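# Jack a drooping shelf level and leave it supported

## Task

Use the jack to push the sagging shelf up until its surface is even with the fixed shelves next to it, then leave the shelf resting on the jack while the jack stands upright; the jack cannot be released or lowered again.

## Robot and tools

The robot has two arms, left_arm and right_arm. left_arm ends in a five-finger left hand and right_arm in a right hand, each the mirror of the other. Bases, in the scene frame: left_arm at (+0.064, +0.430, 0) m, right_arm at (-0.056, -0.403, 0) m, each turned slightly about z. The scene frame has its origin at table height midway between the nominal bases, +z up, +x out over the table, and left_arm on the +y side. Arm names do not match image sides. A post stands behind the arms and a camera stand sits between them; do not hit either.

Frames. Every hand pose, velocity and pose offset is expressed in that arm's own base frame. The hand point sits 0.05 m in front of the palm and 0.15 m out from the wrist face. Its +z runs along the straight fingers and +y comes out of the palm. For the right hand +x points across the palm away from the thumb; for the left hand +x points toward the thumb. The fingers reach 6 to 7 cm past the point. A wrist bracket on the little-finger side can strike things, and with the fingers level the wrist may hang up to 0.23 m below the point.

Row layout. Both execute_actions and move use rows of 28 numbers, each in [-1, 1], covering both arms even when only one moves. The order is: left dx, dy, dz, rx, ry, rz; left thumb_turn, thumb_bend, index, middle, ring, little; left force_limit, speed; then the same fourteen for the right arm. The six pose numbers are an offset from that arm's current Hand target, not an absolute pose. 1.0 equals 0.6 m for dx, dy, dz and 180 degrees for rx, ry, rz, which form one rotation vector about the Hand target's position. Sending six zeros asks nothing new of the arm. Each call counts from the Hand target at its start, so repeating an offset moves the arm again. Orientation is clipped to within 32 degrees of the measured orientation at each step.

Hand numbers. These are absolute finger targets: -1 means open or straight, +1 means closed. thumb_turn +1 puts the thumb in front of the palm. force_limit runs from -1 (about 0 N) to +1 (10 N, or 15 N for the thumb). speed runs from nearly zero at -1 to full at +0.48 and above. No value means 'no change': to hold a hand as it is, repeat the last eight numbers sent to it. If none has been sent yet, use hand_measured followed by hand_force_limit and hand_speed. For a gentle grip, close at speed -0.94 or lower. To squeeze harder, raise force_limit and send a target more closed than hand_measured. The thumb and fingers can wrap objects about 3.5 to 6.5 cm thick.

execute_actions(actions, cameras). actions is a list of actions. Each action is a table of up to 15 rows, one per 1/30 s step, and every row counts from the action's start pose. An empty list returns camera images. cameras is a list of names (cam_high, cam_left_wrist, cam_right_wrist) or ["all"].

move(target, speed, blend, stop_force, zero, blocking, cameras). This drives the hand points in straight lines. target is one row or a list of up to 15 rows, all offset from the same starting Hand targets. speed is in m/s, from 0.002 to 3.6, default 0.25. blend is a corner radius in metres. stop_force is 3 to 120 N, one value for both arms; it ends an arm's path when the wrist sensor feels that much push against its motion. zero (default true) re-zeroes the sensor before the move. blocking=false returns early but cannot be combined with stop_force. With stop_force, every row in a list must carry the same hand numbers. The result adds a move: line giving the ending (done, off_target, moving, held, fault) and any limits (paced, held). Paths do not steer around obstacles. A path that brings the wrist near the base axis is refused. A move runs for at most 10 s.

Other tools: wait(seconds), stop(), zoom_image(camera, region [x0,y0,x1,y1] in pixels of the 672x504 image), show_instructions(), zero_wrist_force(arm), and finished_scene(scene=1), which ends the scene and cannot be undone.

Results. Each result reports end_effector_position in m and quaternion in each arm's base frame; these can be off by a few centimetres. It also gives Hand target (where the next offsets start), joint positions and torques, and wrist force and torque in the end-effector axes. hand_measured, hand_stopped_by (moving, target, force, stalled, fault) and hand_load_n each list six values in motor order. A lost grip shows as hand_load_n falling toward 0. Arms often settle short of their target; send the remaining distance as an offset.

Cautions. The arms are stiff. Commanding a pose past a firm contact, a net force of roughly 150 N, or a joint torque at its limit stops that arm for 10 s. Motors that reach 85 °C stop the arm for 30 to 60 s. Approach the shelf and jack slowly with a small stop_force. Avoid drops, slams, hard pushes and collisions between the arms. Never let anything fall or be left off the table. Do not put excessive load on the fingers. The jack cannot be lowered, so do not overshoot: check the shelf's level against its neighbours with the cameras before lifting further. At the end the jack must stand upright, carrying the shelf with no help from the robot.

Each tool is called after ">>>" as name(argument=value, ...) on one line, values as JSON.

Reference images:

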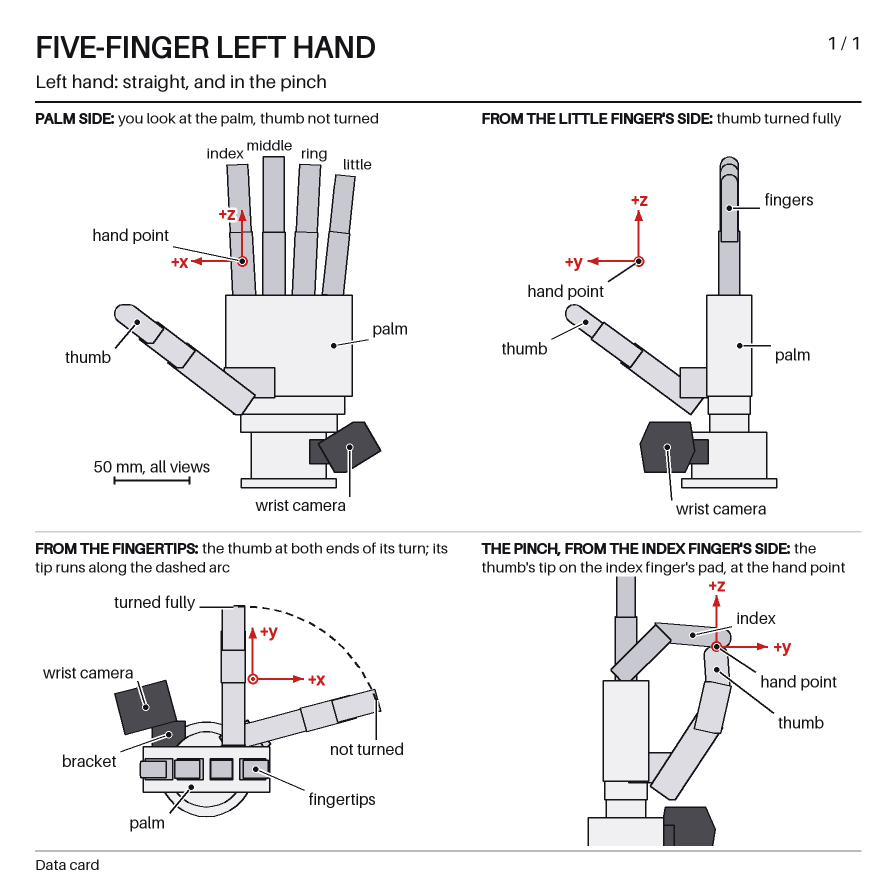

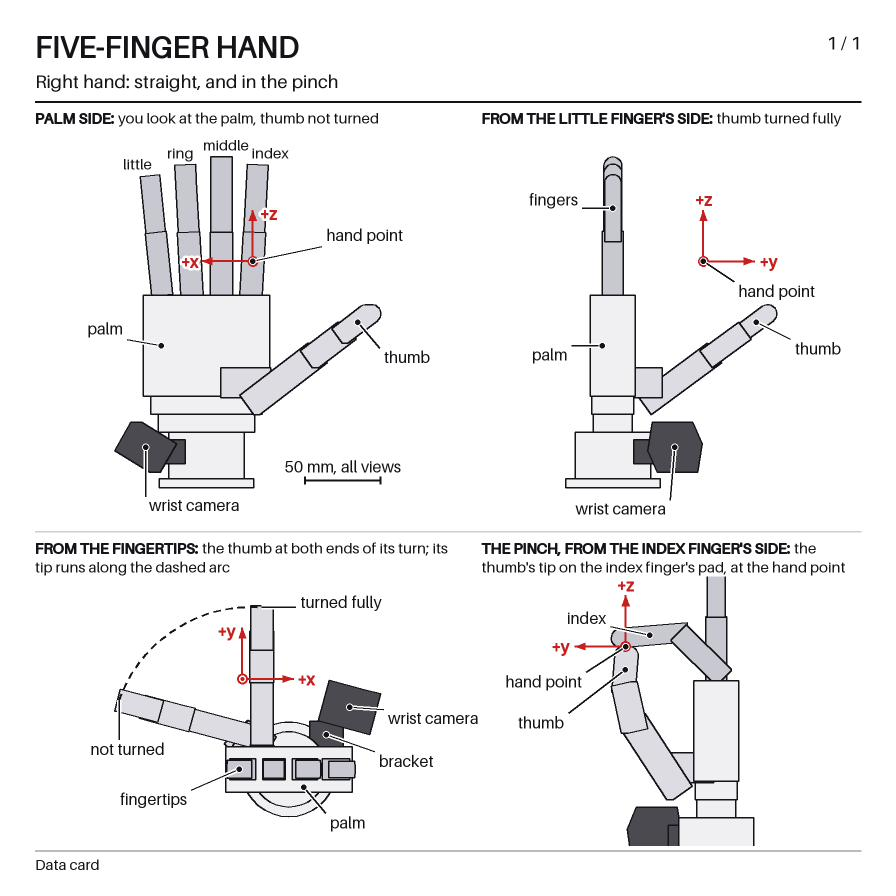

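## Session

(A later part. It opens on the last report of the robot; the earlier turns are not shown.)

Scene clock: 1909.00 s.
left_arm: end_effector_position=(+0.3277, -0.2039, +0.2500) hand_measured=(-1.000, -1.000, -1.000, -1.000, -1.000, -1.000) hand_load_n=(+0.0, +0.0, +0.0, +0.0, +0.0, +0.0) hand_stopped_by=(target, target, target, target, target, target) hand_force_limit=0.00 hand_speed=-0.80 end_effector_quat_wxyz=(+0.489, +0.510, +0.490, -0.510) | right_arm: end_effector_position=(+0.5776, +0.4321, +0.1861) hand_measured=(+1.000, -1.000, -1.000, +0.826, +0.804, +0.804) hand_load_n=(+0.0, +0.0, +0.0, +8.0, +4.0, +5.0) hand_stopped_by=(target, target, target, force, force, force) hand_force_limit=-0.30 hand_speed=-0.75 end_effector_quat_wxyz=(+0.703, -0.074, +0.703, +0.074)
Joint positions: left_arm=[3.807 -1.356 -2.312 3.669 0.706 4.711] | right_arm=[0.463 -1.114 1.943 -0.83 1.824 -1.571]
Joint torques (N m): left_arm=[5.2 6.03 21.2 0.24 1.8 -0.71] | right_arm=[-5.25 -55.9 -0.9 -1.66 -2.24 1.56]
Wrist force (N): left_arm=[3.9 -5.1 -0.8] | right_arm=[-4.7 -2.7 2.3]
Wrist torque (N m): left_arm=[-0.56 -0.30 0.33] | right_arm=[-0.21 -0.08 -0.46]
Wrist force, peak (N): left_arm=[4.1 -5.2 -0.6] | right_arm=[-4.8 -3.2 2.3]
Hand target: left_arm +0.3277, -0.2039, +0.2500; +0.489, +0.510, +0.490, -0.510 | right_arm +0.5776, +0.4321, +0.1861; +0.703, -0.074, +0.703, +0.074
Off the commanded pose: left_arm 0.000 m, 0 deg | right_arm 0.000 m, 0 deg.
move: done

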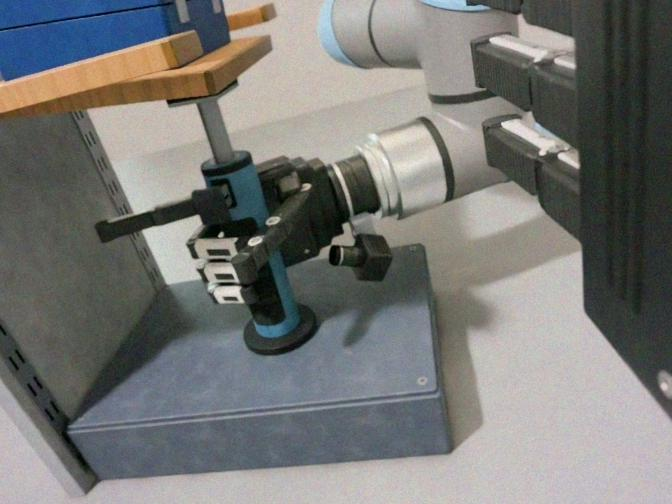

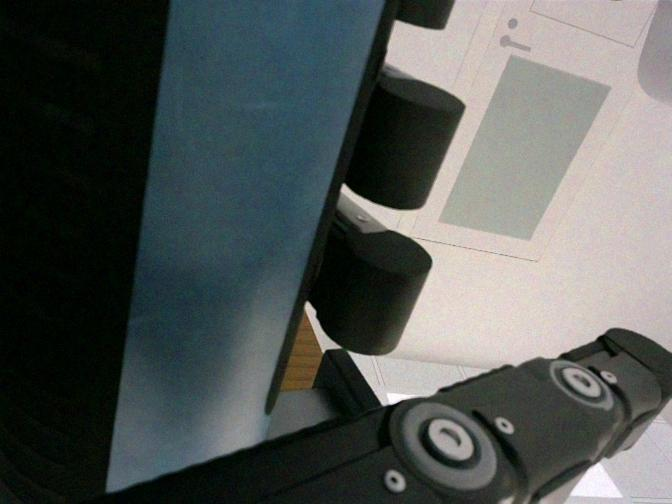

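>>> move(target=[0,0,0,0,0,0,-1,-1,-1,-1,-1,-1,0,-0.8,0.0095,0,0,0,0,0,1,-1,-1,0.95,0.95,0.95,-0.3,-0.75], speed=0.03, cameras=["cam_left_wrist"])

>>> zoom_image(camera="cam_left_wrist", region=[120, 80, 420, 380])

Scene clock: 1919.80 s.
left_arm: end_effector_position=(+0.3277, -0.2039, +0.2500) hand_measured=(-1.000, -1.000, -1.000, -1.000, -1.000, -1.000) hand_load_n=(+0.0, +0.0, +0.0, +0.0, +0.0, +0.0) hand_stopped_by=(target, target, target, target, target, target) hand_force_limit=0.00 hand_speed=-0.80 end_effector_quat_wxyz=(+0.489, +0.510, +0.490, -0.510) | right_arm: end_effector_position=(+0.5833, +0.4321, +0.1861) hand_measured=(+1.000, -1.000, -1.000, +0.826, +0.804, +0.804) hand_load_n=(+0.0, +0.0, +0.0, +6.5, +0.0, +0.0) hand_stopped_by=(target, target, target, force, force, force) hand_force_limit=-0.30 hand_speed=-0.75 end_effector_quat_wxyz=(+0.704, -0.074, +0.703, +0.074)
Joint positions: left_arm=[3.807 -1.356 -2.312 3.669 0.706 4.711] | right_arm=[0.457 -1.107 1.931 -0.824 1.819 -1.571]
Joint torques (N m): left_arm=[6.52 6.51 21.94 0.29 2.07 -0.97] | right_arm=[-4.99 -10.49 -25.2 1.3 -2.8 -1.11]
Wrist force (N): left_arm=[3.4 -5.1 -0.4] | right_arm=[-8.2 -7.6 -7.6]
Wrist torque (N m): left_arm=[-0.60 -0.21 0.29] | right_arm=[-0.22 0.75 -1.00]
Wrist force, peak (N): left_arm=[3.8 -5.3 -0.7] | right_arm=[-8.2 -7.6 -7.6]
Hand target: left_arm +0.3277, -0.2039, +0.2500; +0.489, +0.510, +0.490, -0.510 | right_arm +0.5833, +0.4321, +0.1861; +0.703, -0.074, +0.703, +0.074
Off the commanded pose: left_arm 0.000 m, 0 deg | right_arm 0.000 m, 0 deg.
move: done

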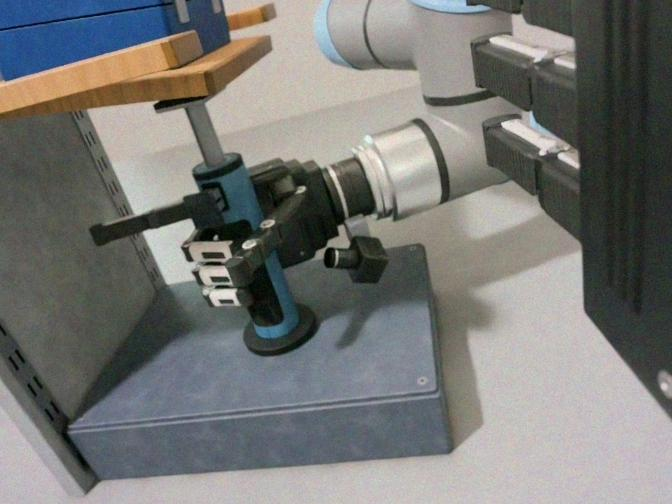

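Scaled by 1.680 from the camera's image (finer frame: 960x720).

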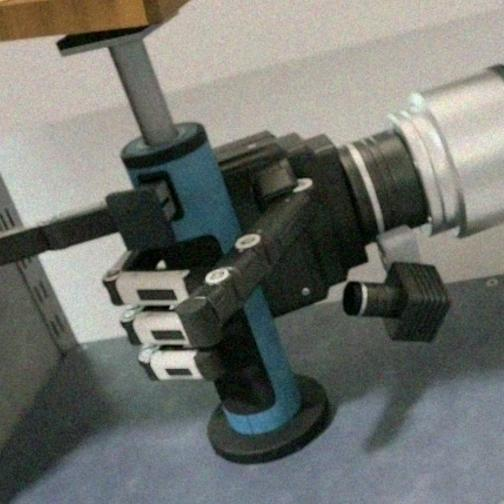

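>>> move(target=[[0,0,0,0,0,0,-1,-1,-1,-1,-1,-1,0,-0.8,0,0,0,0,0,0,1,-1,-1,0.7,0.72,0.72,-0.3,-0.9],[0,0,0,0,0,0,-1,-1,-1,-1,-1,-1,0,-0.8,0,0,0,0,0,0,1,-1,-1,-1,-1,-1,-0.3,-0.3]], speed=0.03, cameras=["cam_left_wrist","cam_right_wrist"])

>>> zoom_image(camera="cam_left_wrist", region=[120, 80, 420, 380])

Scene clock: 1928.63 s.
left_arm: end_effector_position=(+0.3277, -0.2039, +0.2500) hand_measured=(-1.000, -1.000, -1.000, -1.000, -1.000, -1.000) hand_load_n=(+0.0, +0.0, +0.0, +0.0, +0.0, +0.0) hand_stopped_by=(target, target, target, target, target, target) hand_force_limit=0.00 hand_speed=-0.80 end_effector_quat_wxyz=(+0.489, +0.510, +0.490, -0.510) | right_arm: end_effector_position=(+0.5834, +0.4321, +0.1861) hand_measured=(+1.000, -1.000, -1.000, -1.000, -1.000, -1.000) hand_load_n=(+0.0, +0.0, +0.0, +0.0, +0.0, +0.0) hand_stopped_by=(target, target, target, target, target, target) hand_force_limit=-0.30 hand_speed=-0.30 end_effector_quat_wxyz=(+0.703, -0.074, +0.703, +0.074)
Joint positions: left_arm=[3.807 -1.356 -2.312 3.669 0.706 4.711] | right_arm=[0.457 -1.107 1.93 -0.824 1.819 -1.571]
Joint torques (N m): left_arm=[5.83 5.63 21.59 0.35 1.86 -1.14] | right_arm=[-4.79 -58.1 -20.8 -3.58 0.79 -1.78]
Wrist force (N): left_arm=[3.4 -4.8 -0.8] | right_arm=[2.1 -1.1 -2.4]
Wrist torque (N m): left_arm=[-0.52 -0.22 0.29] | right_arm=[0.11 -0.24 -0.12]
Wrist force, peak (N): left_arm=[4.0 -5.1 -0.7] | right_arm=[-8.5 -7.6 -7.5]
Hand target: left_arm +0.3277, -0.2039, +0.2500; +0.489, +0.510, +0.490, -0.510 | right_arm +0.5833, +0.4321, +0.1861; +0.703, -0.074, +0.703, +0.074
Off the commanded pose: left_arm 0.000 m, 0 deg | right_arm 0.000 m, 0 deg.
move: done

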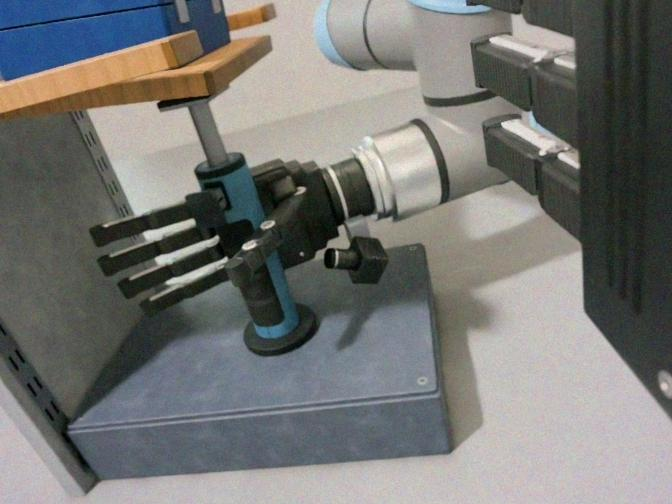

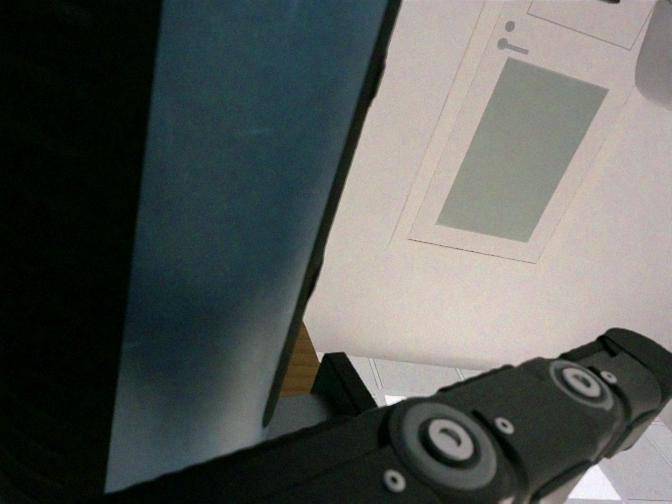

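Scaled by 1.680 from the camera's image (finer frame: 960x720).

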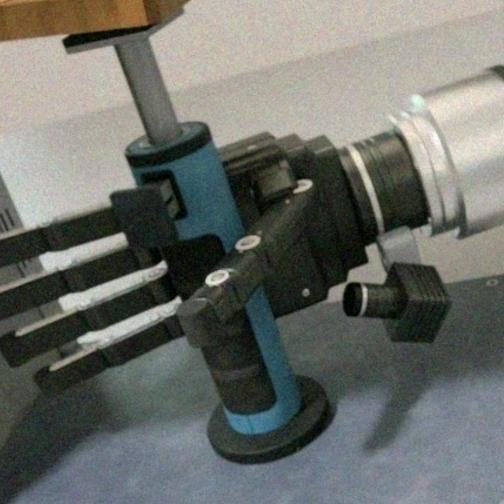

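>>> move(target=[[0,0,0,0,0,0,-1,-1,-1,-1,-1,-1,0,-0.8,0.0017,-0.0082,0,0,0,0,1,-1,-1,-1,-1,-1,-0.3,-0.3],[0,0,0,0,0,0,-1,-1,-1,-1,-1,-1,0,-0.8,-0.0472,-0.0185,0,0,0,0,1,-1,-1,-1,-1,-1,-0.3,-0.3]], speed=0.05, cameras=["cam_left_wrist","cam_right_wrist"])

Scene clock: 1951.03 s.
left_arm: end_effector_position=(+0.3277, -0.2039, +0.2500) hand_measured=(-1.000, -1.000, -1.000, -1.000, -1.000, -1.000) hand_load_n=(+0.0, +0.0, +0.0, +0.0, +0.0, +0.0) hand_stopped_by=(target, target, target, target, target, target) hand_force_limit=0.00 hand_speed=-0.80 end_effector_quat_wxyz=(+0.489, +0.510, +0.490, -0.510) | right_arm: end_effector_position=(+0.5551, +0.4210, +0.1861) hand_measured=(+1.000, -1.000, -1.000, -1.000, -1.000, -1.000) hand_load_n=(-0.5, +0.0, +0.0, +0.0, +0.0, +0.0) hand_stopped_by=(target, target, target, target, target, target) hand_force_limit=-0.30 hand_speed=-0.30 end_effector_quat_wxyz=(+0.703, -0.074, +0.703, +0.074)
Joint positions: left_arm=[3.807 -1.356 -2.312 3.669 0.706 4.711] | right_arm=[0.463 -1.157 2.015 -0.859 1.824 -1.571]
Joint torques (N m): left_arm=[6.44 5.7 22.24 0.32 1.99 -0.9] | right_arm=[10.31 -57.44 -3.73 -3.77 1.01 -0.4]
Wrist force (N): left_arm=[3.7 -5.0 -0.7] | right_arm=[1.4 0.5 -2.7]
Wrist torque (N m): left_arm=[-0.56 -0.27 0.31] | right_arm=[0.25 -0.14 -0.10]
Wrist force, peak (N): left_arm=[3.8 -5.2 -0.6] | right_arm=[0.0 -4.1 -2.3]
Hand target: left_arm +0.3277, -0.2039, +0.2500; +0.489, +0.510, +0.490, -0.510 | right_arm +0.5550, +0.4210, +0.1861; +0.703, -0.074, +0.703, +0.074
Off the commanded pose: left_arm 0.000 m, 0 deg | right_arm 0.000 m, 0 deg.
move: done

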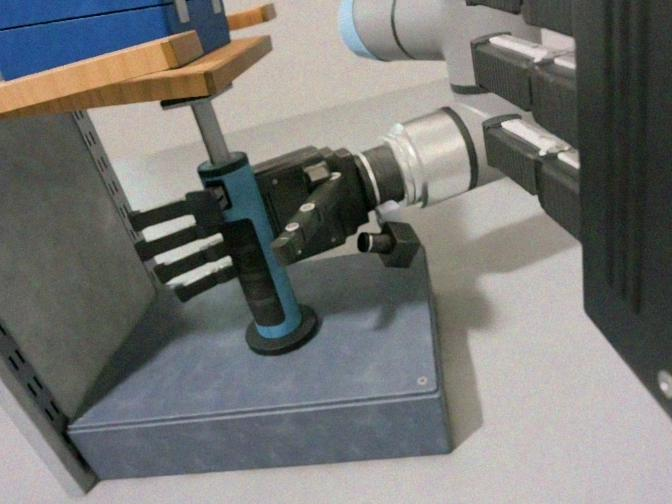

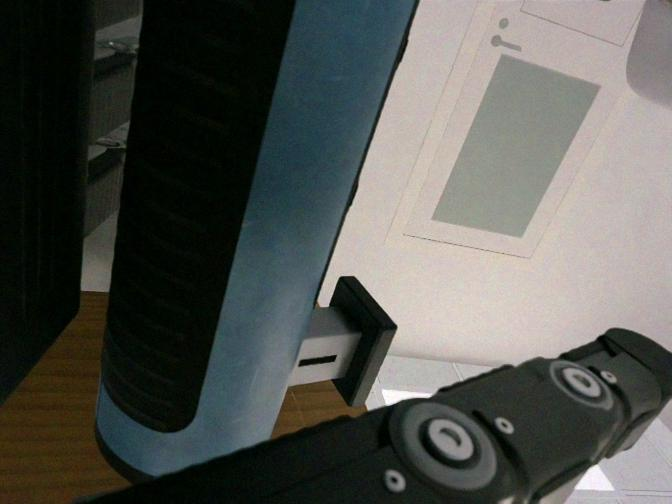

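>>> move(target=[[0,0,0,0,0,0,-1,-1,-1,-1,-1,-1,0,-0.8,0.0187,-0.0147,0,0,0,-0.1167,1,-1,-1,-1,-1,-1,-0.3,-0.3],[0,0,0,0,0,0,-1,-1,-1,-1,-1,-1,0,-0.8,0.0308,-0.0350,0,0,0,-0.2333,1,-1,-1,-1,-1,-1,-0.3,-0.3],[0,0,0,0,0,0,-1,-1,-1,-1,-1,-1,0,-0.8,0.0308,-0.0350,0.0417,0,0,-0.2333,1,-1,-1,-1,-1,-1,-0.3,-0.3]], speed=0.06, blend=[0.005,0,0], cameras=["cam_left_wrist","cam_right_wrist"])

>>> zoom_image(camera="cam_left_wrist", region=[120, 80, 420, 380])

Scene clock: 1968.67 s.
left_arm: end_effector_position=(+0.3277, -0.2039, +0.2500) hand_measured=(-1.000, -1.000, -1.000, -1.000, -1.000, -1.000) hand_load_n=(+0.0, +0.0, +0.0, +0.0, +0.0, +0.0) hand_stopped_by=(target, target, target, target, target, target) hand_force_limit=0.00 hand_speed=-0.80 end_effector_quat_wxyz=(+0.489, +0.510, +0.490, -0.510) | right_arm: end_effector_position=(+0.5735, +0.4000, +0.2111) hand_measured=(+1.000, -1.000, -1.000, -1.000, -1.000, -1.000) hand_load_n=(+0.0, +0.0, +0.0, +0.0, +0.0, +0.0) hand_stopped_by=(target, target, target, target, target, target) hand_force_limit=-0.30 hand_speed=-0.30 end_effector_quat_wxyz=(+0.683, +0.183, +0.683, -0.183)
Joint positions: left_arm=[3.807 -1.356 -2.312 3.669 0.706 4.711] | right_arm=[0.732 -0.964 1.596 -0.634 2.827 -1.573]
Joint torques (N m): left_arm=[6.96 4.44 21.68 0.28 1.79 -0.94] | right_arm=[10.31 -71.63 -28.84 1.36 1.26 1.63]
Wrist force (N): left_arm=[3.6 -5.0 -0.6] | right_arm=[1.7 0.7 -2.4]
Wrist torque (N m): left_arm=[-0.57 -0.24 0.31] | right_arm=[0.26 -0.20 -0.06]
Wrist force, peak (N): left_arm=[3.7 -5.2 -0.8] | right_arm=[2.9 0.4 -2.5]
Hand target: left_arm +0.3277, -0.2039, +0.2500; +0.489, +0.510, +0.490, -0.510 | right_arm +0.5735, +0.4000, +0.2111; +0.683, +0.183, +0.683, -0.183
Off the commanded pose: left_arm 0.000 m, 0 deg | right_arm 0.000 m, 0 deg.
move: done

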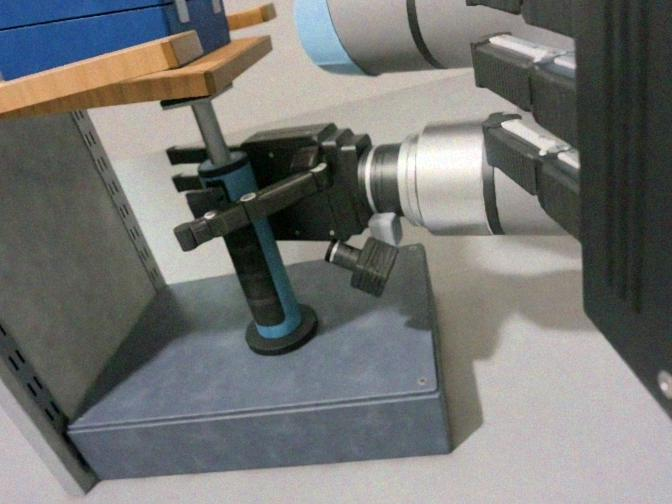

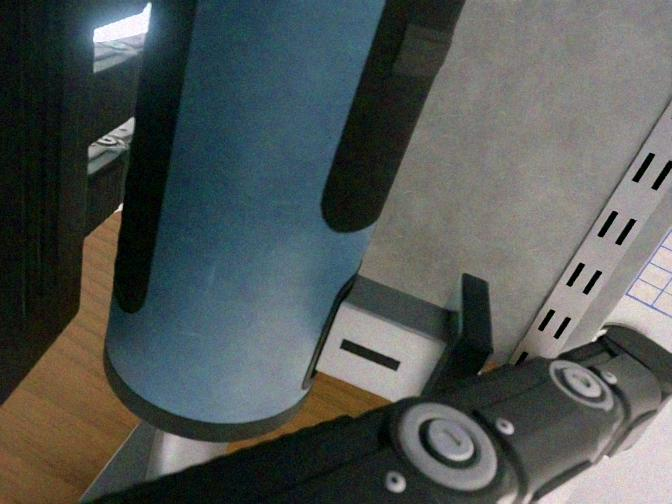

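Scaled by 1.680 from the camera's image (finer frame: 960x720).

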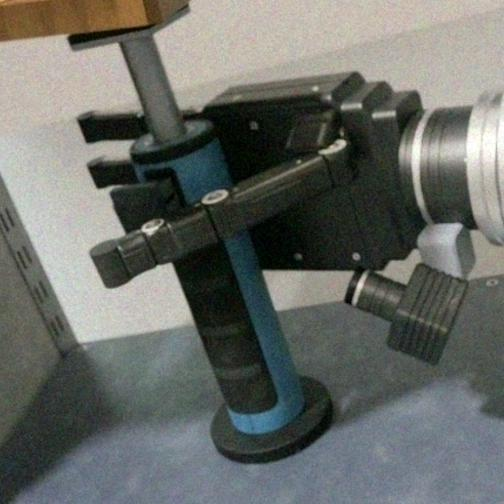

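>>> move(target=[0,0,0,0,0,0,-1,-1,-1,-1,-1,-1,0,-0.8,-0.0033,0.0123,0,0,0,-0.0333,1,-0.75,-1,-1,-1,-1,-0.3,-0.5], speed=0.03, cameras=["cam_left_wrist","cam_right_wrist"])

>>> zoom_image(camera="cam_left_wrist", region=[120, 80, 420, 380])

Scene clock: 1987.67 s.
left_arm: end_effector_position=(+0.3277, -0.2039, +0.2500) hand_measured=(-1.000, -1.000, -1.000, -1.000, -1.000, -1.000) hand_load_n=(+0.0, +0.0, +0.0, +0.0, +0.0, +0.0) hand_stopped_by=(target, target, target, target, target, target) hand_force_limit=0.00 hand_speed=-0.80 end_effector_quat_wxyz=(+0.489, +0.510, +0.490, -0.510) | right_arm: end_effector_position=(+0.5715, +0.4073, +0.2111) hand_measured=(+1.000, -0.750, -1.000, -1.000, -1.000, -1.000) hand_load_n=(+0.0, +0.0, +0.0, +0.0, +0.0, +0.0) hand_stopped_by=(target, target, target, target, target, target) hand_force_limit=-0.30 hand_speed=-0.50 end_effector_quat_wxyz=(+0.673, +0.218, +0.672, -0.219)
Joint positions: left_arm=[3.807 -1.356 -2.312 3.669 0.706 4.711] | right_arm=[0.766 -0.902 1.486 -0.588 2.965 -1.575]
Joint torques (N m): left_arm=[5 4.52 22.81 0.35 1.82 -1.09] | right_arm=[10.73 -22.46 -29.76 1.36 0.82 1.65]
Wrist force (N): left_arm=[3.7 -5.0 -0.5] | right_arm=[1.6 -0.5 -2.1]
Wrist torque (N m): left_arm=[-0.56 -0.25 0.31] | right_arm=[0.12 -0.17 -0.12]
Wrist force, peak (N): left_arm=[3.7 -5.3 -0.6] | right_arm=[1.4 1.5 -3.1]
Hand target: left_arm +0.3277, -0.2039, +0.2500; +0.489, +0.510, +0.490, -0.510 | right_arm +0.5715, +0.4073, +0.2111; +0.673, +0.218, +0.672, -0.219
Off the commanded pose: left_arm 0.000 m, 0 deg | right_arm 0.000 m, 0 deg.
move: done

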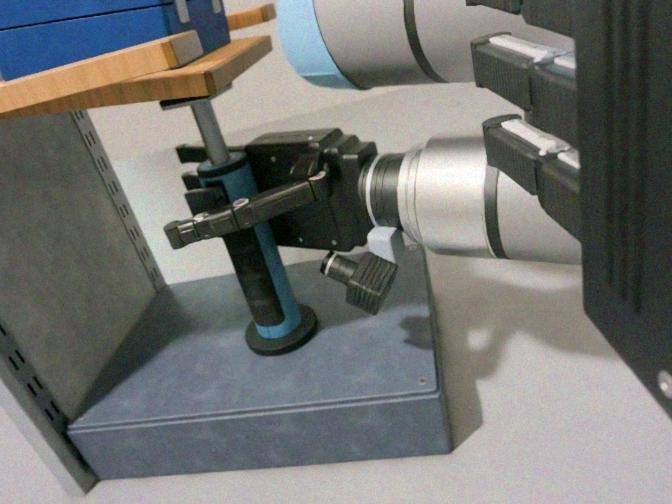

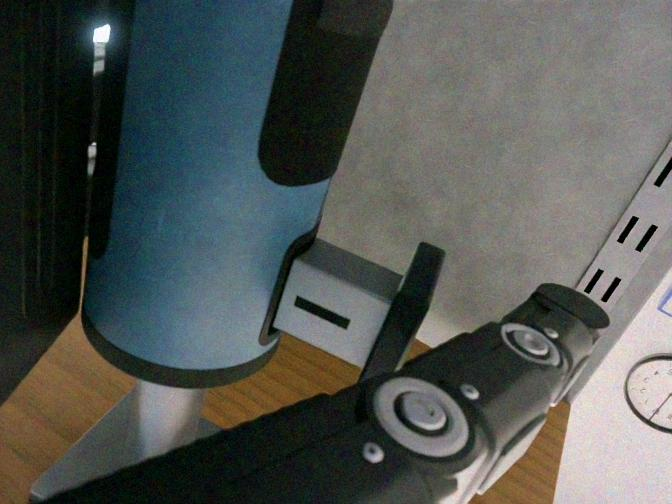

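Scaled by 1.680 from the camera's image (finer frame: 960x720).

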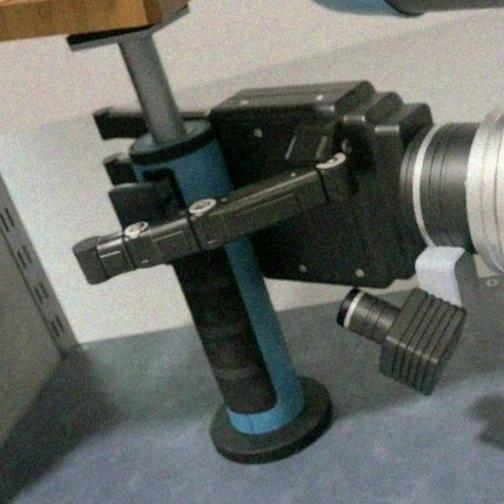

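>>> move(target=[[0,0,0,0,0,0,-1,-1,-1,-1,-1,-1,0,-0.8,0,0,0,0.0090,-0.0065,0,1,-0.75,-1,-1,-1,-1,-0.3,-0.5],[0,0,0,0,0,0,-1,-1,-1,-1,-1,-1,0,-0.8,0,0,0,0.0090,-0.0065,0,1,-0.3,-1,-1,-1,-1,-0.1,-0.75]], speed=0.03, cameras=["cam_left_wrist","cam_right_wrist"])

>>> zoom_image(camera="cam_left_wrist", region=[120, 80, 420, 380])

Scene clock: 2009.20 s.
left_arm: end_effector_position=(+0.3277, -0.2039, +0.2500) hand_measured=(-1.000, -1.000, -1.000, -1.000, -1.000, -1.000) hand_load_n=(+0.0, +0.0, +0.0, +0.0, +0.0, +0.0) hand_stopped_by=(target, target, target, target, target, target) hand_force_limit=0.00 hand_speed=-0.80 end_effector_quat_wxyz=(+0.489, +0.510, +0.490, -0.510) | right_arm: end_effector_position=(+0.5715, +0.4074, +0.2111) hand_measured=(+1.000, -0.302, -1.000, -1.000, -1.000, -1.000) hand_load_n=(+2.0, +2.0, +0.0, +0.0, +0.0, +0.0) hand_stopped_by=(target, target, target, target, target, target) hand_force_limit=-0.10 hand_speed=-0.75 end_effector_quat_wxyz=(+0.676, +0.230, +0.668, -0.207)
Joint positions: left_arm=[3.807 -1.356 -2.312 3.669 0.706 4.711] | right_arm=[0.766 -0.897 1.483 -0.589 2.965 -1.539]
Joint torques (N m): left_arm=[4.98 2.87 23.05 -0.07 2.03 -0.93] | right_arm=[6.68 -22.87 -26.49 1.36 1.15 1.79]
Wrist force (N): left_arm=[3.8 -4.7 -0.5] | right_arm=[-2.0 1.5 -3.6]
Wrist torque (N m): left_arm=[-0.53 -0.27 0.31] | right_arm=[0.37 0.14 -0.18]
Wrist force, peak (N): left_arm=[4.1 -5.1 -0.7] | right_arm=[-2.1 1.7 -3.7]
Hand target: left_arm +0.3277, -0.2039, +0.2500; +0.489, +0.510, +0.490, -0.510 | right_arm +0.5715, +0.4073, +0.2111; +0.676, +0.230, +0.668, -0.207
Off the commanded pose: left_arm 0.000 m, 0 deg | right_arm 0.000 m, 0 deg.
move: done

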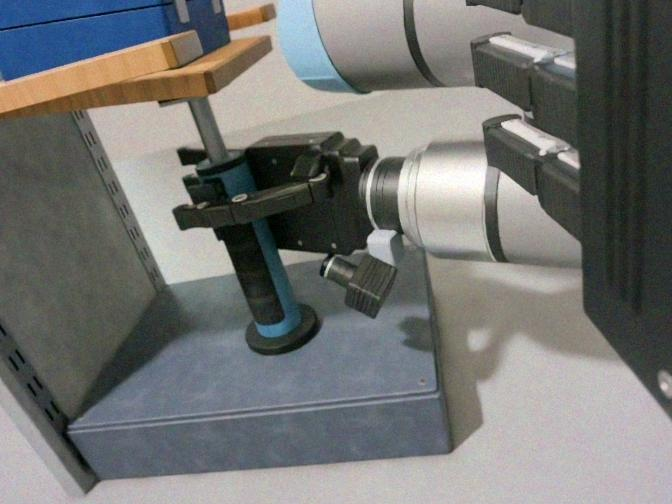

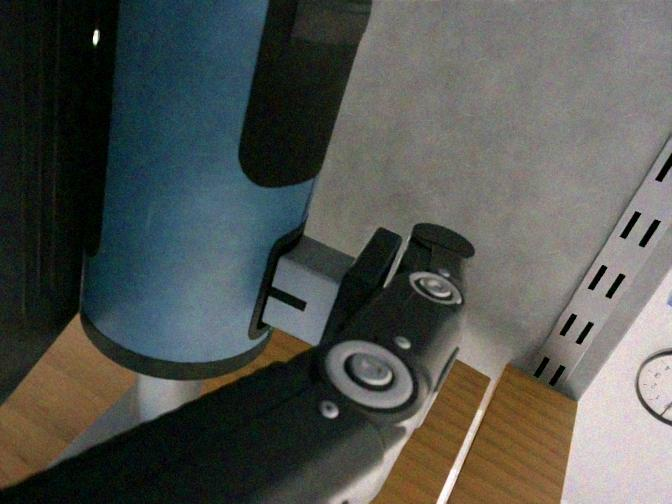

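Scaled by 1.680 from the camera's image (finer frame: 960x720).

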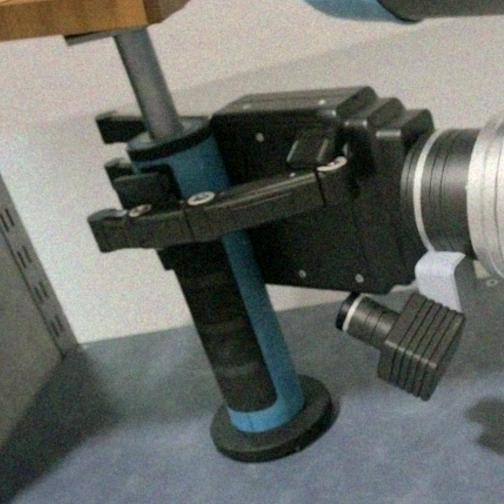

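>>> move(target=[[0,0,0,0,0,0,-1,-1,-1,-1,-1,-1,0,-0.8,0,0,0,0,0,0,1,-0.1,-1,-1,-1,-1,-0.25,-0.75],[0,0,0,0,0,0,-1,-1,-1,-1,-1,-1,0,-0.8,0,0,0,0,0,0,1,-0.65,-1,-1,-1,-1,-0.2,-0.3],[0,0,0,0,0,0,-1,-1,-1,-1,-1,-1,0,-0.8,0,0,0,0,0,0,1,-0.1,-1,-1,-1,-1,-0.25,-0.75]], cameras=["cam_left_wrist","cam_right_wrist"])

>>> zoom_image(camera="cam_left_wrist", region=[120, 80, 420, 380])

Scene clock: 2022.87 s.
left_arm: end_effector_position=(+0.3277, -0.2039, +0.2500) hand_measured=(-1.000, -1.000, -1.000, -1.000, -1.000, -1.000) hand_load_n=(+0.0, +0.0, +0.0, +0.0, +0.0, +0.0) hand_stopped_by=(target, target, target, target, target, target) hand_force_limit=0.00 hand_speed=-0.80 end_effector_quat_wxyz=(+0.489, +0.510, +0.490, -0.510) | right_arm: end_effector_position=(+0.5715, +0.4073, +0.2111) hand_measured=(+1.000, -0.250, -1.000, -1.000, -1.000, -1.000) hand_load_n=(+3.5, +6.0, +0.0, +0.0, +0.0, +0.0) hand_stopped_by=(target, force, target, target, target, target) hand_force_limit=-0.25 hand_speed=-0.75 end_effector_quat_wxyz=(+0.676, +0.230, +0.668, -0.207)
Joint positions: left_arm=[3.807 -1.356 -2.312 3.669 0.706 4.711] | right_arm=[0.766 -0.897 1.483 -0.589 2.965 -1.539]
Joint torques (N m): left_arm=[6.12 4.19 23.21 0.25 1.99 -0.93] | right_arm=[-4.44 -24.95 -8.77 0.9 -0.1 -0.49]
Wrist force (N): left_arm=[3.6 -4.8 -0.7] | right_arm=[-2.8 -0.6 -4.3]
Wrist torque (N m): left_arm=[-0.53 -0.25 0.29] | right_arm=[0.24 0.27 -0.43]
Wrist force, peak (N): left_arm=[3.7 -5.3 -0.6] | right_arm=[-2.5 -0.8 -4.6]
Hand target: left_arm +0.3277, -0.2039, +0.2500; +0.489, +0.510, +0.490, -0.510 | right_arm +0.5715, +0.4073, +0.2111; +0.676, +0.230, +0.668, -0.207
Off the commanded pose: left_arm 0.000 m, 0 deg | right_arm 0.000 m, 0 deg.
move: done

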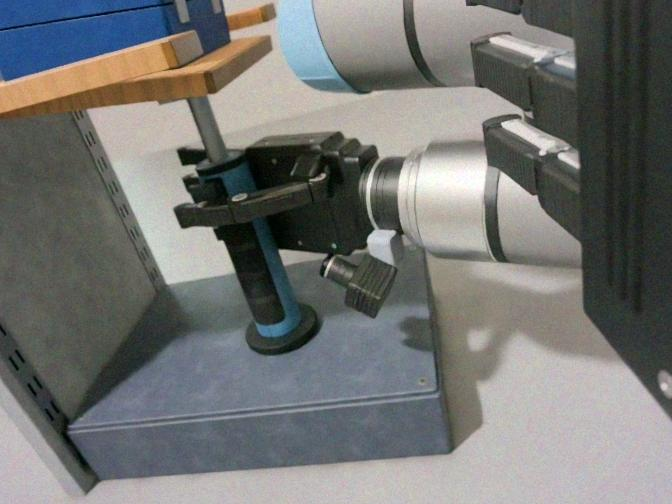

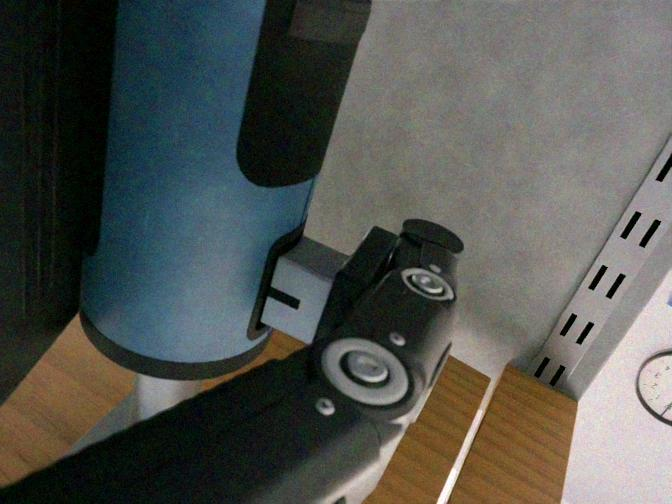

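Scaled by 1.680 from the camera's image (finer frame: 960x720).

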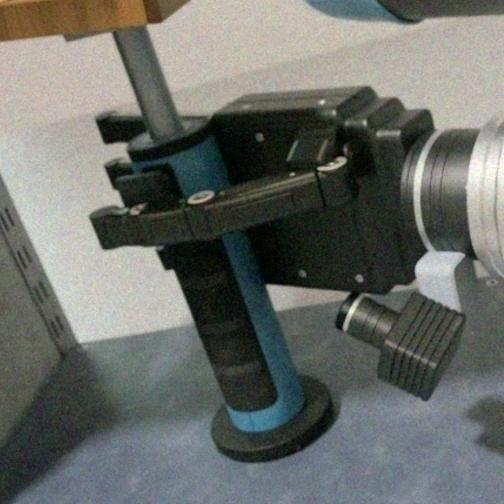

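>>> move(target=[[0,0,0,0,0,0,-1,-1,-1,-1,-1,-1,0,-0.8,0,0,0,0,0,0,1,-0.65,-1,-1,-1,-1,-0.2,-0.3],[0,0,0,0,0,0,-1,-1,-1,-1,-1,-1,0,-0.8,0,0,0,0,0,0,1,-0.22,-1,-1,-1,-1,-0.25,-0.7],[0,0,0,0,0,0,-1,-1,-1,-1,-1,-1,0,-0.8,0,0,0,0,0,0,1,-0.65,-1,-1,-1,-1,-0.2,-0.3],[0,0,0,0,0,0,-1,-1,-1,-1,-1,-1,0,-0.8,0,0,0,0,0,0,1,-0.22,-1,-1,-1,-1,-0.25,-0.7],[0,0,0,0,0,0,-1,-1,-1,-1,-1,-1,0,-0.8,0,0,0,0,0,0,1,-0.65,-1,-1,-1,-1,-0.2,-0.3],[0,0,0,0,0,0,-1,-1,-1,-1,-1,-1,0,-0.8,0,0,0,0,0,0,1,-0.22,-1,-1,-1,-1,-0.25,-0.7]], cameras=["cam_left_wrist","cam_right_wrist"])

>>> zoom_image(camera="cam_left_wrist", region=[120, 80, 420, 380])

>>> zoom_image(camera="cam_left_wrist", region=[140, 60, 270, 190])

Scene clock: 2037.40 s.
left_arm: end_effector_position=(+0.3277, -0.2039, +0.2500) hand_measured=(-1.000, -1.000, -1.000, -1.000, -1.000, -1.000) hand_load_n=(+0.0, +0.0, +0.0, +0.0, +0.0, +0.0) hand_stopped_by=(target, target, target, target, target, target) hand_force_limit=0.00 hand_speed=-0.80 end_effector_quat_wxyz=(+0.489, +0.510, +0.490, -0.510) | right_arm: end_effector_position=(+0.5715, +0.4073, +0.2111) hand_measured=(+1.000, -0.256, -1.000, -1.000, -1.000, -1.000) hand_load_n=(+0.0, +6.0, +0.0, +0.0, +0.5, +0.0) hand_stopped_by=(target, force, target, target, target, target) hand_force_limit=-0.25 hand_speed=-0.70 end_effector_quat_wxyz=(+0.676, +0.230, +0.668, -0.207)
Joint positions: left_arm=[3.807 -1.356 -2.312 3.669 0.706 4.711] | right_arm=[0.766 -0.897 1.483 -0.589 2.965 -1.539]
Joint torques (N m): left_arm=[5.71 2.56 22.27 0.4 1.93 -0.9] | right_arm=[-4.44 -28.24 -9.2 0.05 -1.27 -1.73]
Wrist force (N): left_arm=[3.7 -5.2 -0.8] | right_arm=[3.5 -0.5 -6.1]
Wrist torque (N m): left_arm=[-0.58 -0.26 0.31] | right_arm=[0.29 -0.21 -0.24]
Wrist force, peak (N): left_arm=[3.8 -5.3 -0.7] | right_arm=[3.1 0.1 -6.9]
Hand target: left_arm +0.3277, -0.2039, +0.2500; +0.489, +0.510, +0.490, -0.510 | right_arm +0.5715, +0.4073, +0.2111; +0.676, +0.230, +0.668, -0.207
Off the commanded pose: left_arm 0.000 m, 0 deg | right_arm 0.000 m, 0 deg.
move: done

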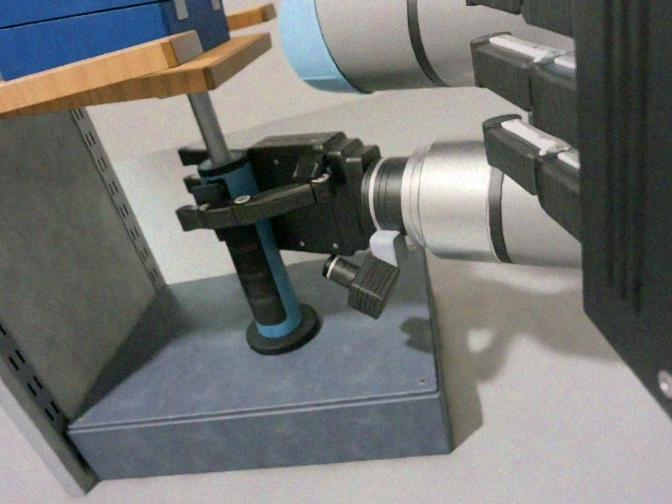

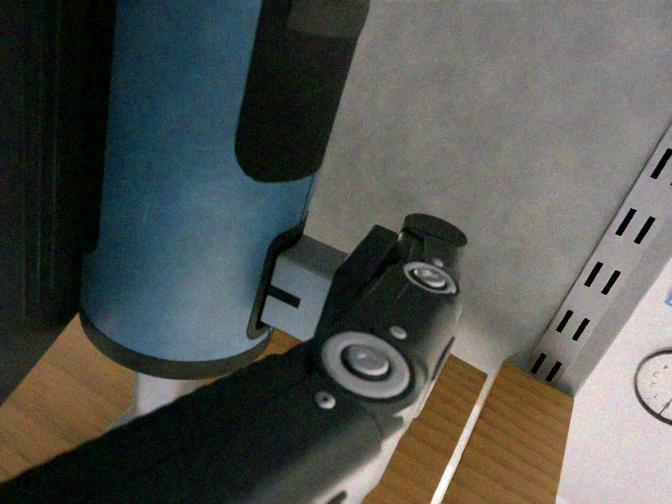

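Scaled by 1.680 from the camera's image (finer frame: 960x720).

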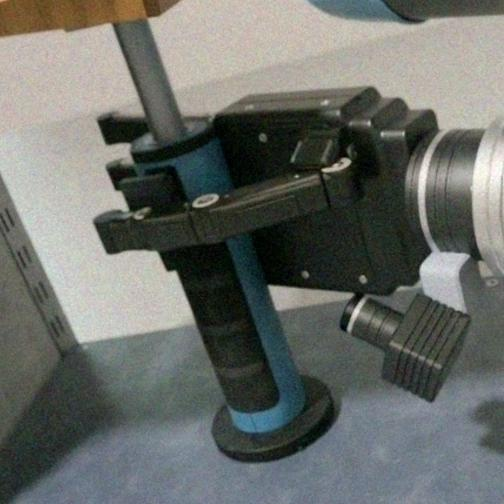

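Scaled by 3.877 from the camera's image (finer frame: 960x720).

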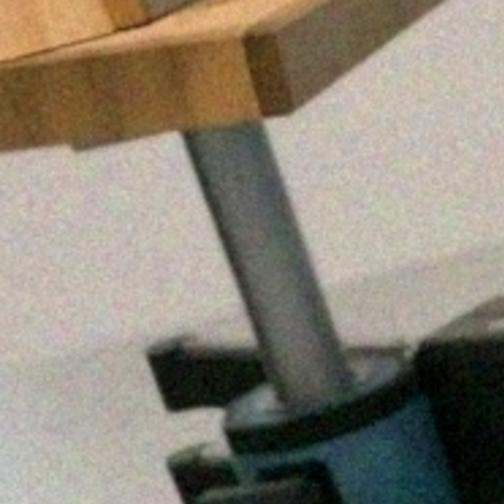

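>>> move(target=[[0,0,0,0,0,0,-1,-1,-1,-1,-1,-1,0,-0.8,0,0,0,0,0,0,1,-0.65,-1,-1,-1,-1,-0.2,-0.3],[0,0,0,0,0,0,-1,-1,-1,-1,-1,-1,0,-0.8,0,0,0,0,0,0,1,-0.22,-1,-1,-1,-1,-0.25,-0.75],[0,0,0,0,0,0,-1,-1,-1,-1,-1,-1,0,-0.8,0,0,0,0,0,0,1,-0.65,-1,-1,-1,-1,-0.2,-0.3],[0,0,0,0,0,0,-1,-1,-1,-1,-1,-1,0,-0.8,0,0,0,0,0,0,1,-0.22,-1,-1,-1,-1,-0.25,-0.75]], cameras=["cam_left_wrist","cam_right_wrist"])

>>> zoom_image(camera="cam_left_wrist", region=[140, 0, 300, 160])

>>> zoom_image(camera="cam_left_wrist", region=[120, 80, 420, 380])

Scene clock: 2055.13 s.
left_arm: end_effector_position=(+0.3277, -0.2039, +0.2500) hand_measured=(-1.000, -1.000, -1.000, -1.000, -1.000, -1.000) hand_load_n=(+0.0, +0.0, +0.0, +0.0, +0.0, +0.0) hand_stopped_by=(target, target, target, target, target, target) hand_force_limit=0.00 hand_speed=-0.80 end_effector_quat_wxyz=(+0.489, +0.510, +0.490, -0.510) | right_arm: end_effector_position=(+0.5715, +0.4073, +0.2111) hand_measured=(+1.000, -0.274, -1.000, -1.000, -1.000, -1.000) hand_load_n=(+0.0, +6.0, +0.0, +0.0, +0.0, +0.0) hand_stopped_by=(target, force, target, target, target, target) hand_force_limit=-0.25 hand_speed=-0.75 end_effector_quat_wxyz=(+0.676, +0.230, +0.668, -0.207)
Joint positions: left_arm=[3.807 -1.356 -2.312 3.669 0.706 4.711] | right_arm=[0.766 -0.897 1.483 -0.589 2.965 -1.539]
Joint torques (N m): left_arm=[5.53 2.11 23.66 0.21 1.75 -0.88] | right_arm=[-4.19 -31.74 -9.6 -1.04 -1.23 -1.69]
Wrist force (N): left_arm=[3.7 -5.0 -0.6] | right_arm=[3.3 0.1 -6.0]
Wrist torque (N m): left_arm=[-0.56 -0.26 0.31] | right_arm=[0.34 -0.22 -0.16]
Wrist force, peak (N): left_arm=[3.8 -5.2 -0.8] | right_arm=[2.9 0.2 -6.9]
Hand target: left_arm +0.3277, -0.2039, +0.2500; +0.489, +0.510, +0.490, -0.510 | right_arm +0.5715, +0.4073, +0.2111; +0.676, +0.230, +0.668, -0.207
Off the commanded pose: left_arm 0.000 m, 0 deg | right_arm 0.000 m, 0 deg.
move: done

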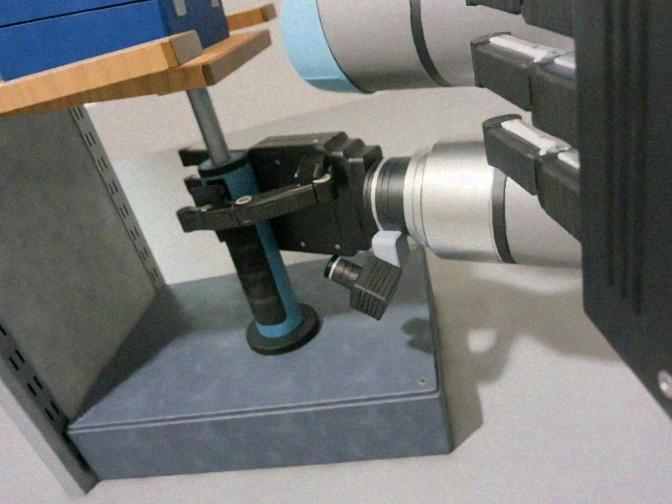

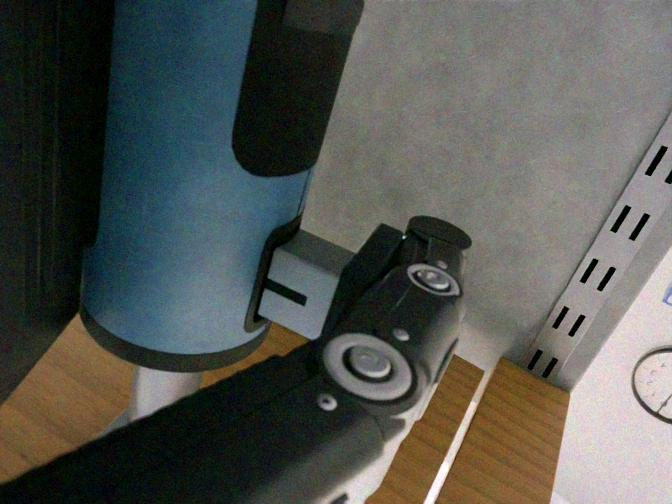

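Scaled by 3.150 from the camera's image (finer frame: 960x720).

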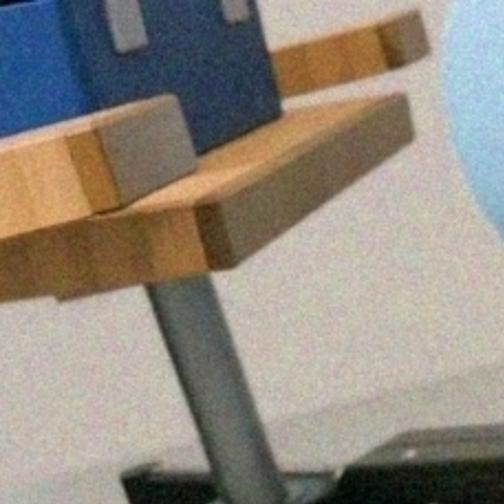

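Scaled by 1.680 from the camera's image (finer frame: 960x720).

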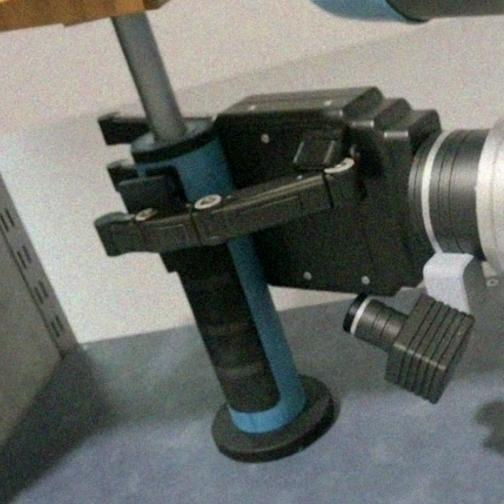

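>>> move(target=[[0,0,0,0,0,0,-1,-1,-1,-1,-1,-1,0,-0.8,0,0,0,0,0,0,1,-0.65,-1,-1,-1,-1,-0.2,-0.3],[0,0,0,0,0,0,-1,-1,-1,-1,-1,-1,0,-0.8,0,0,0,0,0,0,1,-0.24,-1,-1,-1,-1,-0.1,-0.75],[0,0,0,0,0,0,-1,-1,-1,-1,-1,-1,0,-0.8,0,0,0,0,0,0,1,-0.65,-1,-1,-1,-1,-0.2,-0.3],[0,0,0,0,0,0,-1,-1,-1,-1,-1,-1,0,-0.8,0,0,0,0,0,0,1,-0.24,-1,-1,-1,-1,-0.1,-0.75]], cameras=["cam_left_wrist","cam_right_wrist"])

>>> zoom_image(camera="cam_left_wrist", region=[140, 0, 300, 160])

>>> zoom_image(camera="cam_left_wrist", region=[120, 80, 420, 380])

Scene clock: 2088.13 s.
left_arm: end_effector_position=(+0.3277, -0.2039, +0.2500) hand_measured=(-1.000, -1.000, -1.000, -1.000, -1.000, -1.000) hand_load_n=(+0.0, +0.0, +0.0, +0.0, +0.0, +0.0) hand_stopped_by=(target, target, target, target, target, target) hand_force_limit=0.00 hand_speed=-0.80 end_effector_quat_wxyz=(+0.489, +0.510, +0.490, -0.510) | right_arm: end_effector_position=(+0.5715, +0.4073, +0.2111) hand_measured=(+1.000, -0.276, -1.000, -1.000, -1.000, -1.000) hand_load_n=(+0.0, +6.0, +0.0, +0.0, +0.0, -0.5) hand_stopped_by=(target, force, target, target, target, target) hand_force_limit=-0.10 hand_speed=-0.75 end_effector_quat_wxyz=(+0.676, +0.230, +0.668, -0.207)
Joint positions: left_arm=[3.807 -1.356 -2.312 3.669 0.706 4.711] | right_arm=[0.766 -0.897 1.483 -0.589 2.965 -1.539]
Joint torques (N m): left_arm=[4.74 3.14 25.08 0.42 1.96 -0.8] | right_arm=[-4.02 -34.16 -9.93 -1.94 0.2 -1.59]
Wrist force (N): left_arm=[3.8 -4.8 -0.6] | right_arm=[3.4 4.7 -4.6]
Wrist torque (N m): left_arm=[-0.54 -0.28 0.31] | right_arm=[0.55 -0.25 -0.01]
Wrist force, peak (N): left_arm=[4.0 -5.2 -0.7] | right_arm=[3.4 5.7 -4.5]
Hand target: left_arm +0.3277, -0.2039, +0.2500; +0.489, +0.510, +0.490, -0.510 | right_arm +0.5715, +0.4073, +0.2111; +0.676, +0.230, +0.668, -0.207
Off the commanded pose: left_arm 0.000 m, 0 deg | right_arm 0.000 m, 0 deg.
move: done

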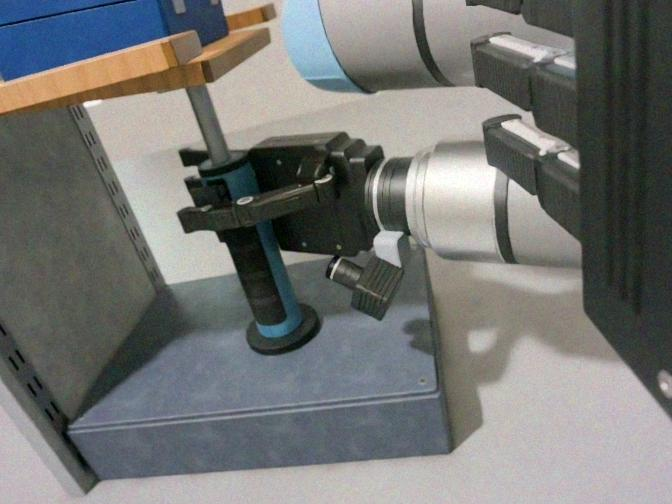

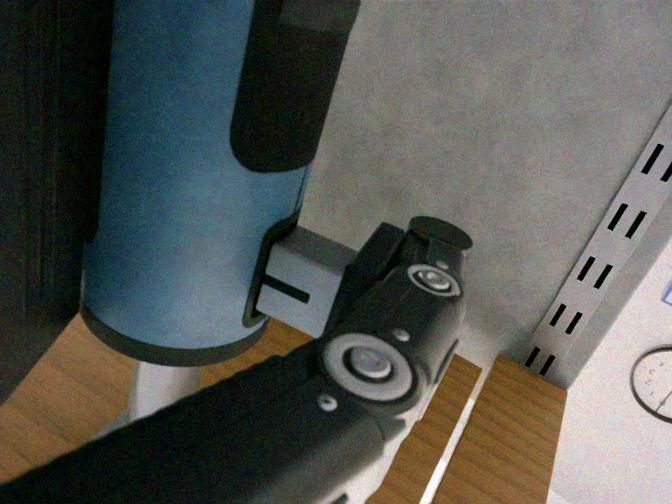

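Scaled by 3.150 from the camera's image (finer frame: 960x720).

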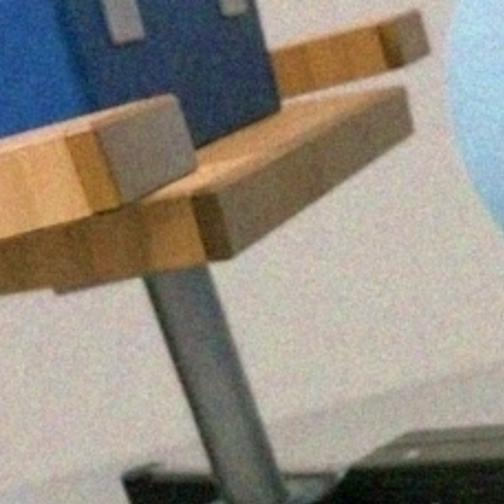

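Scaled by 1.680 from the camera's image (finer frame: 960x720).

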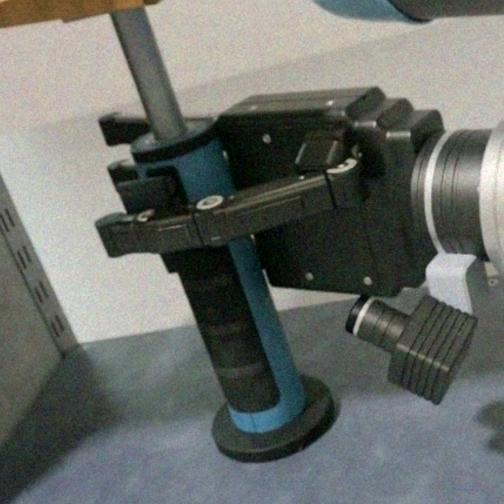

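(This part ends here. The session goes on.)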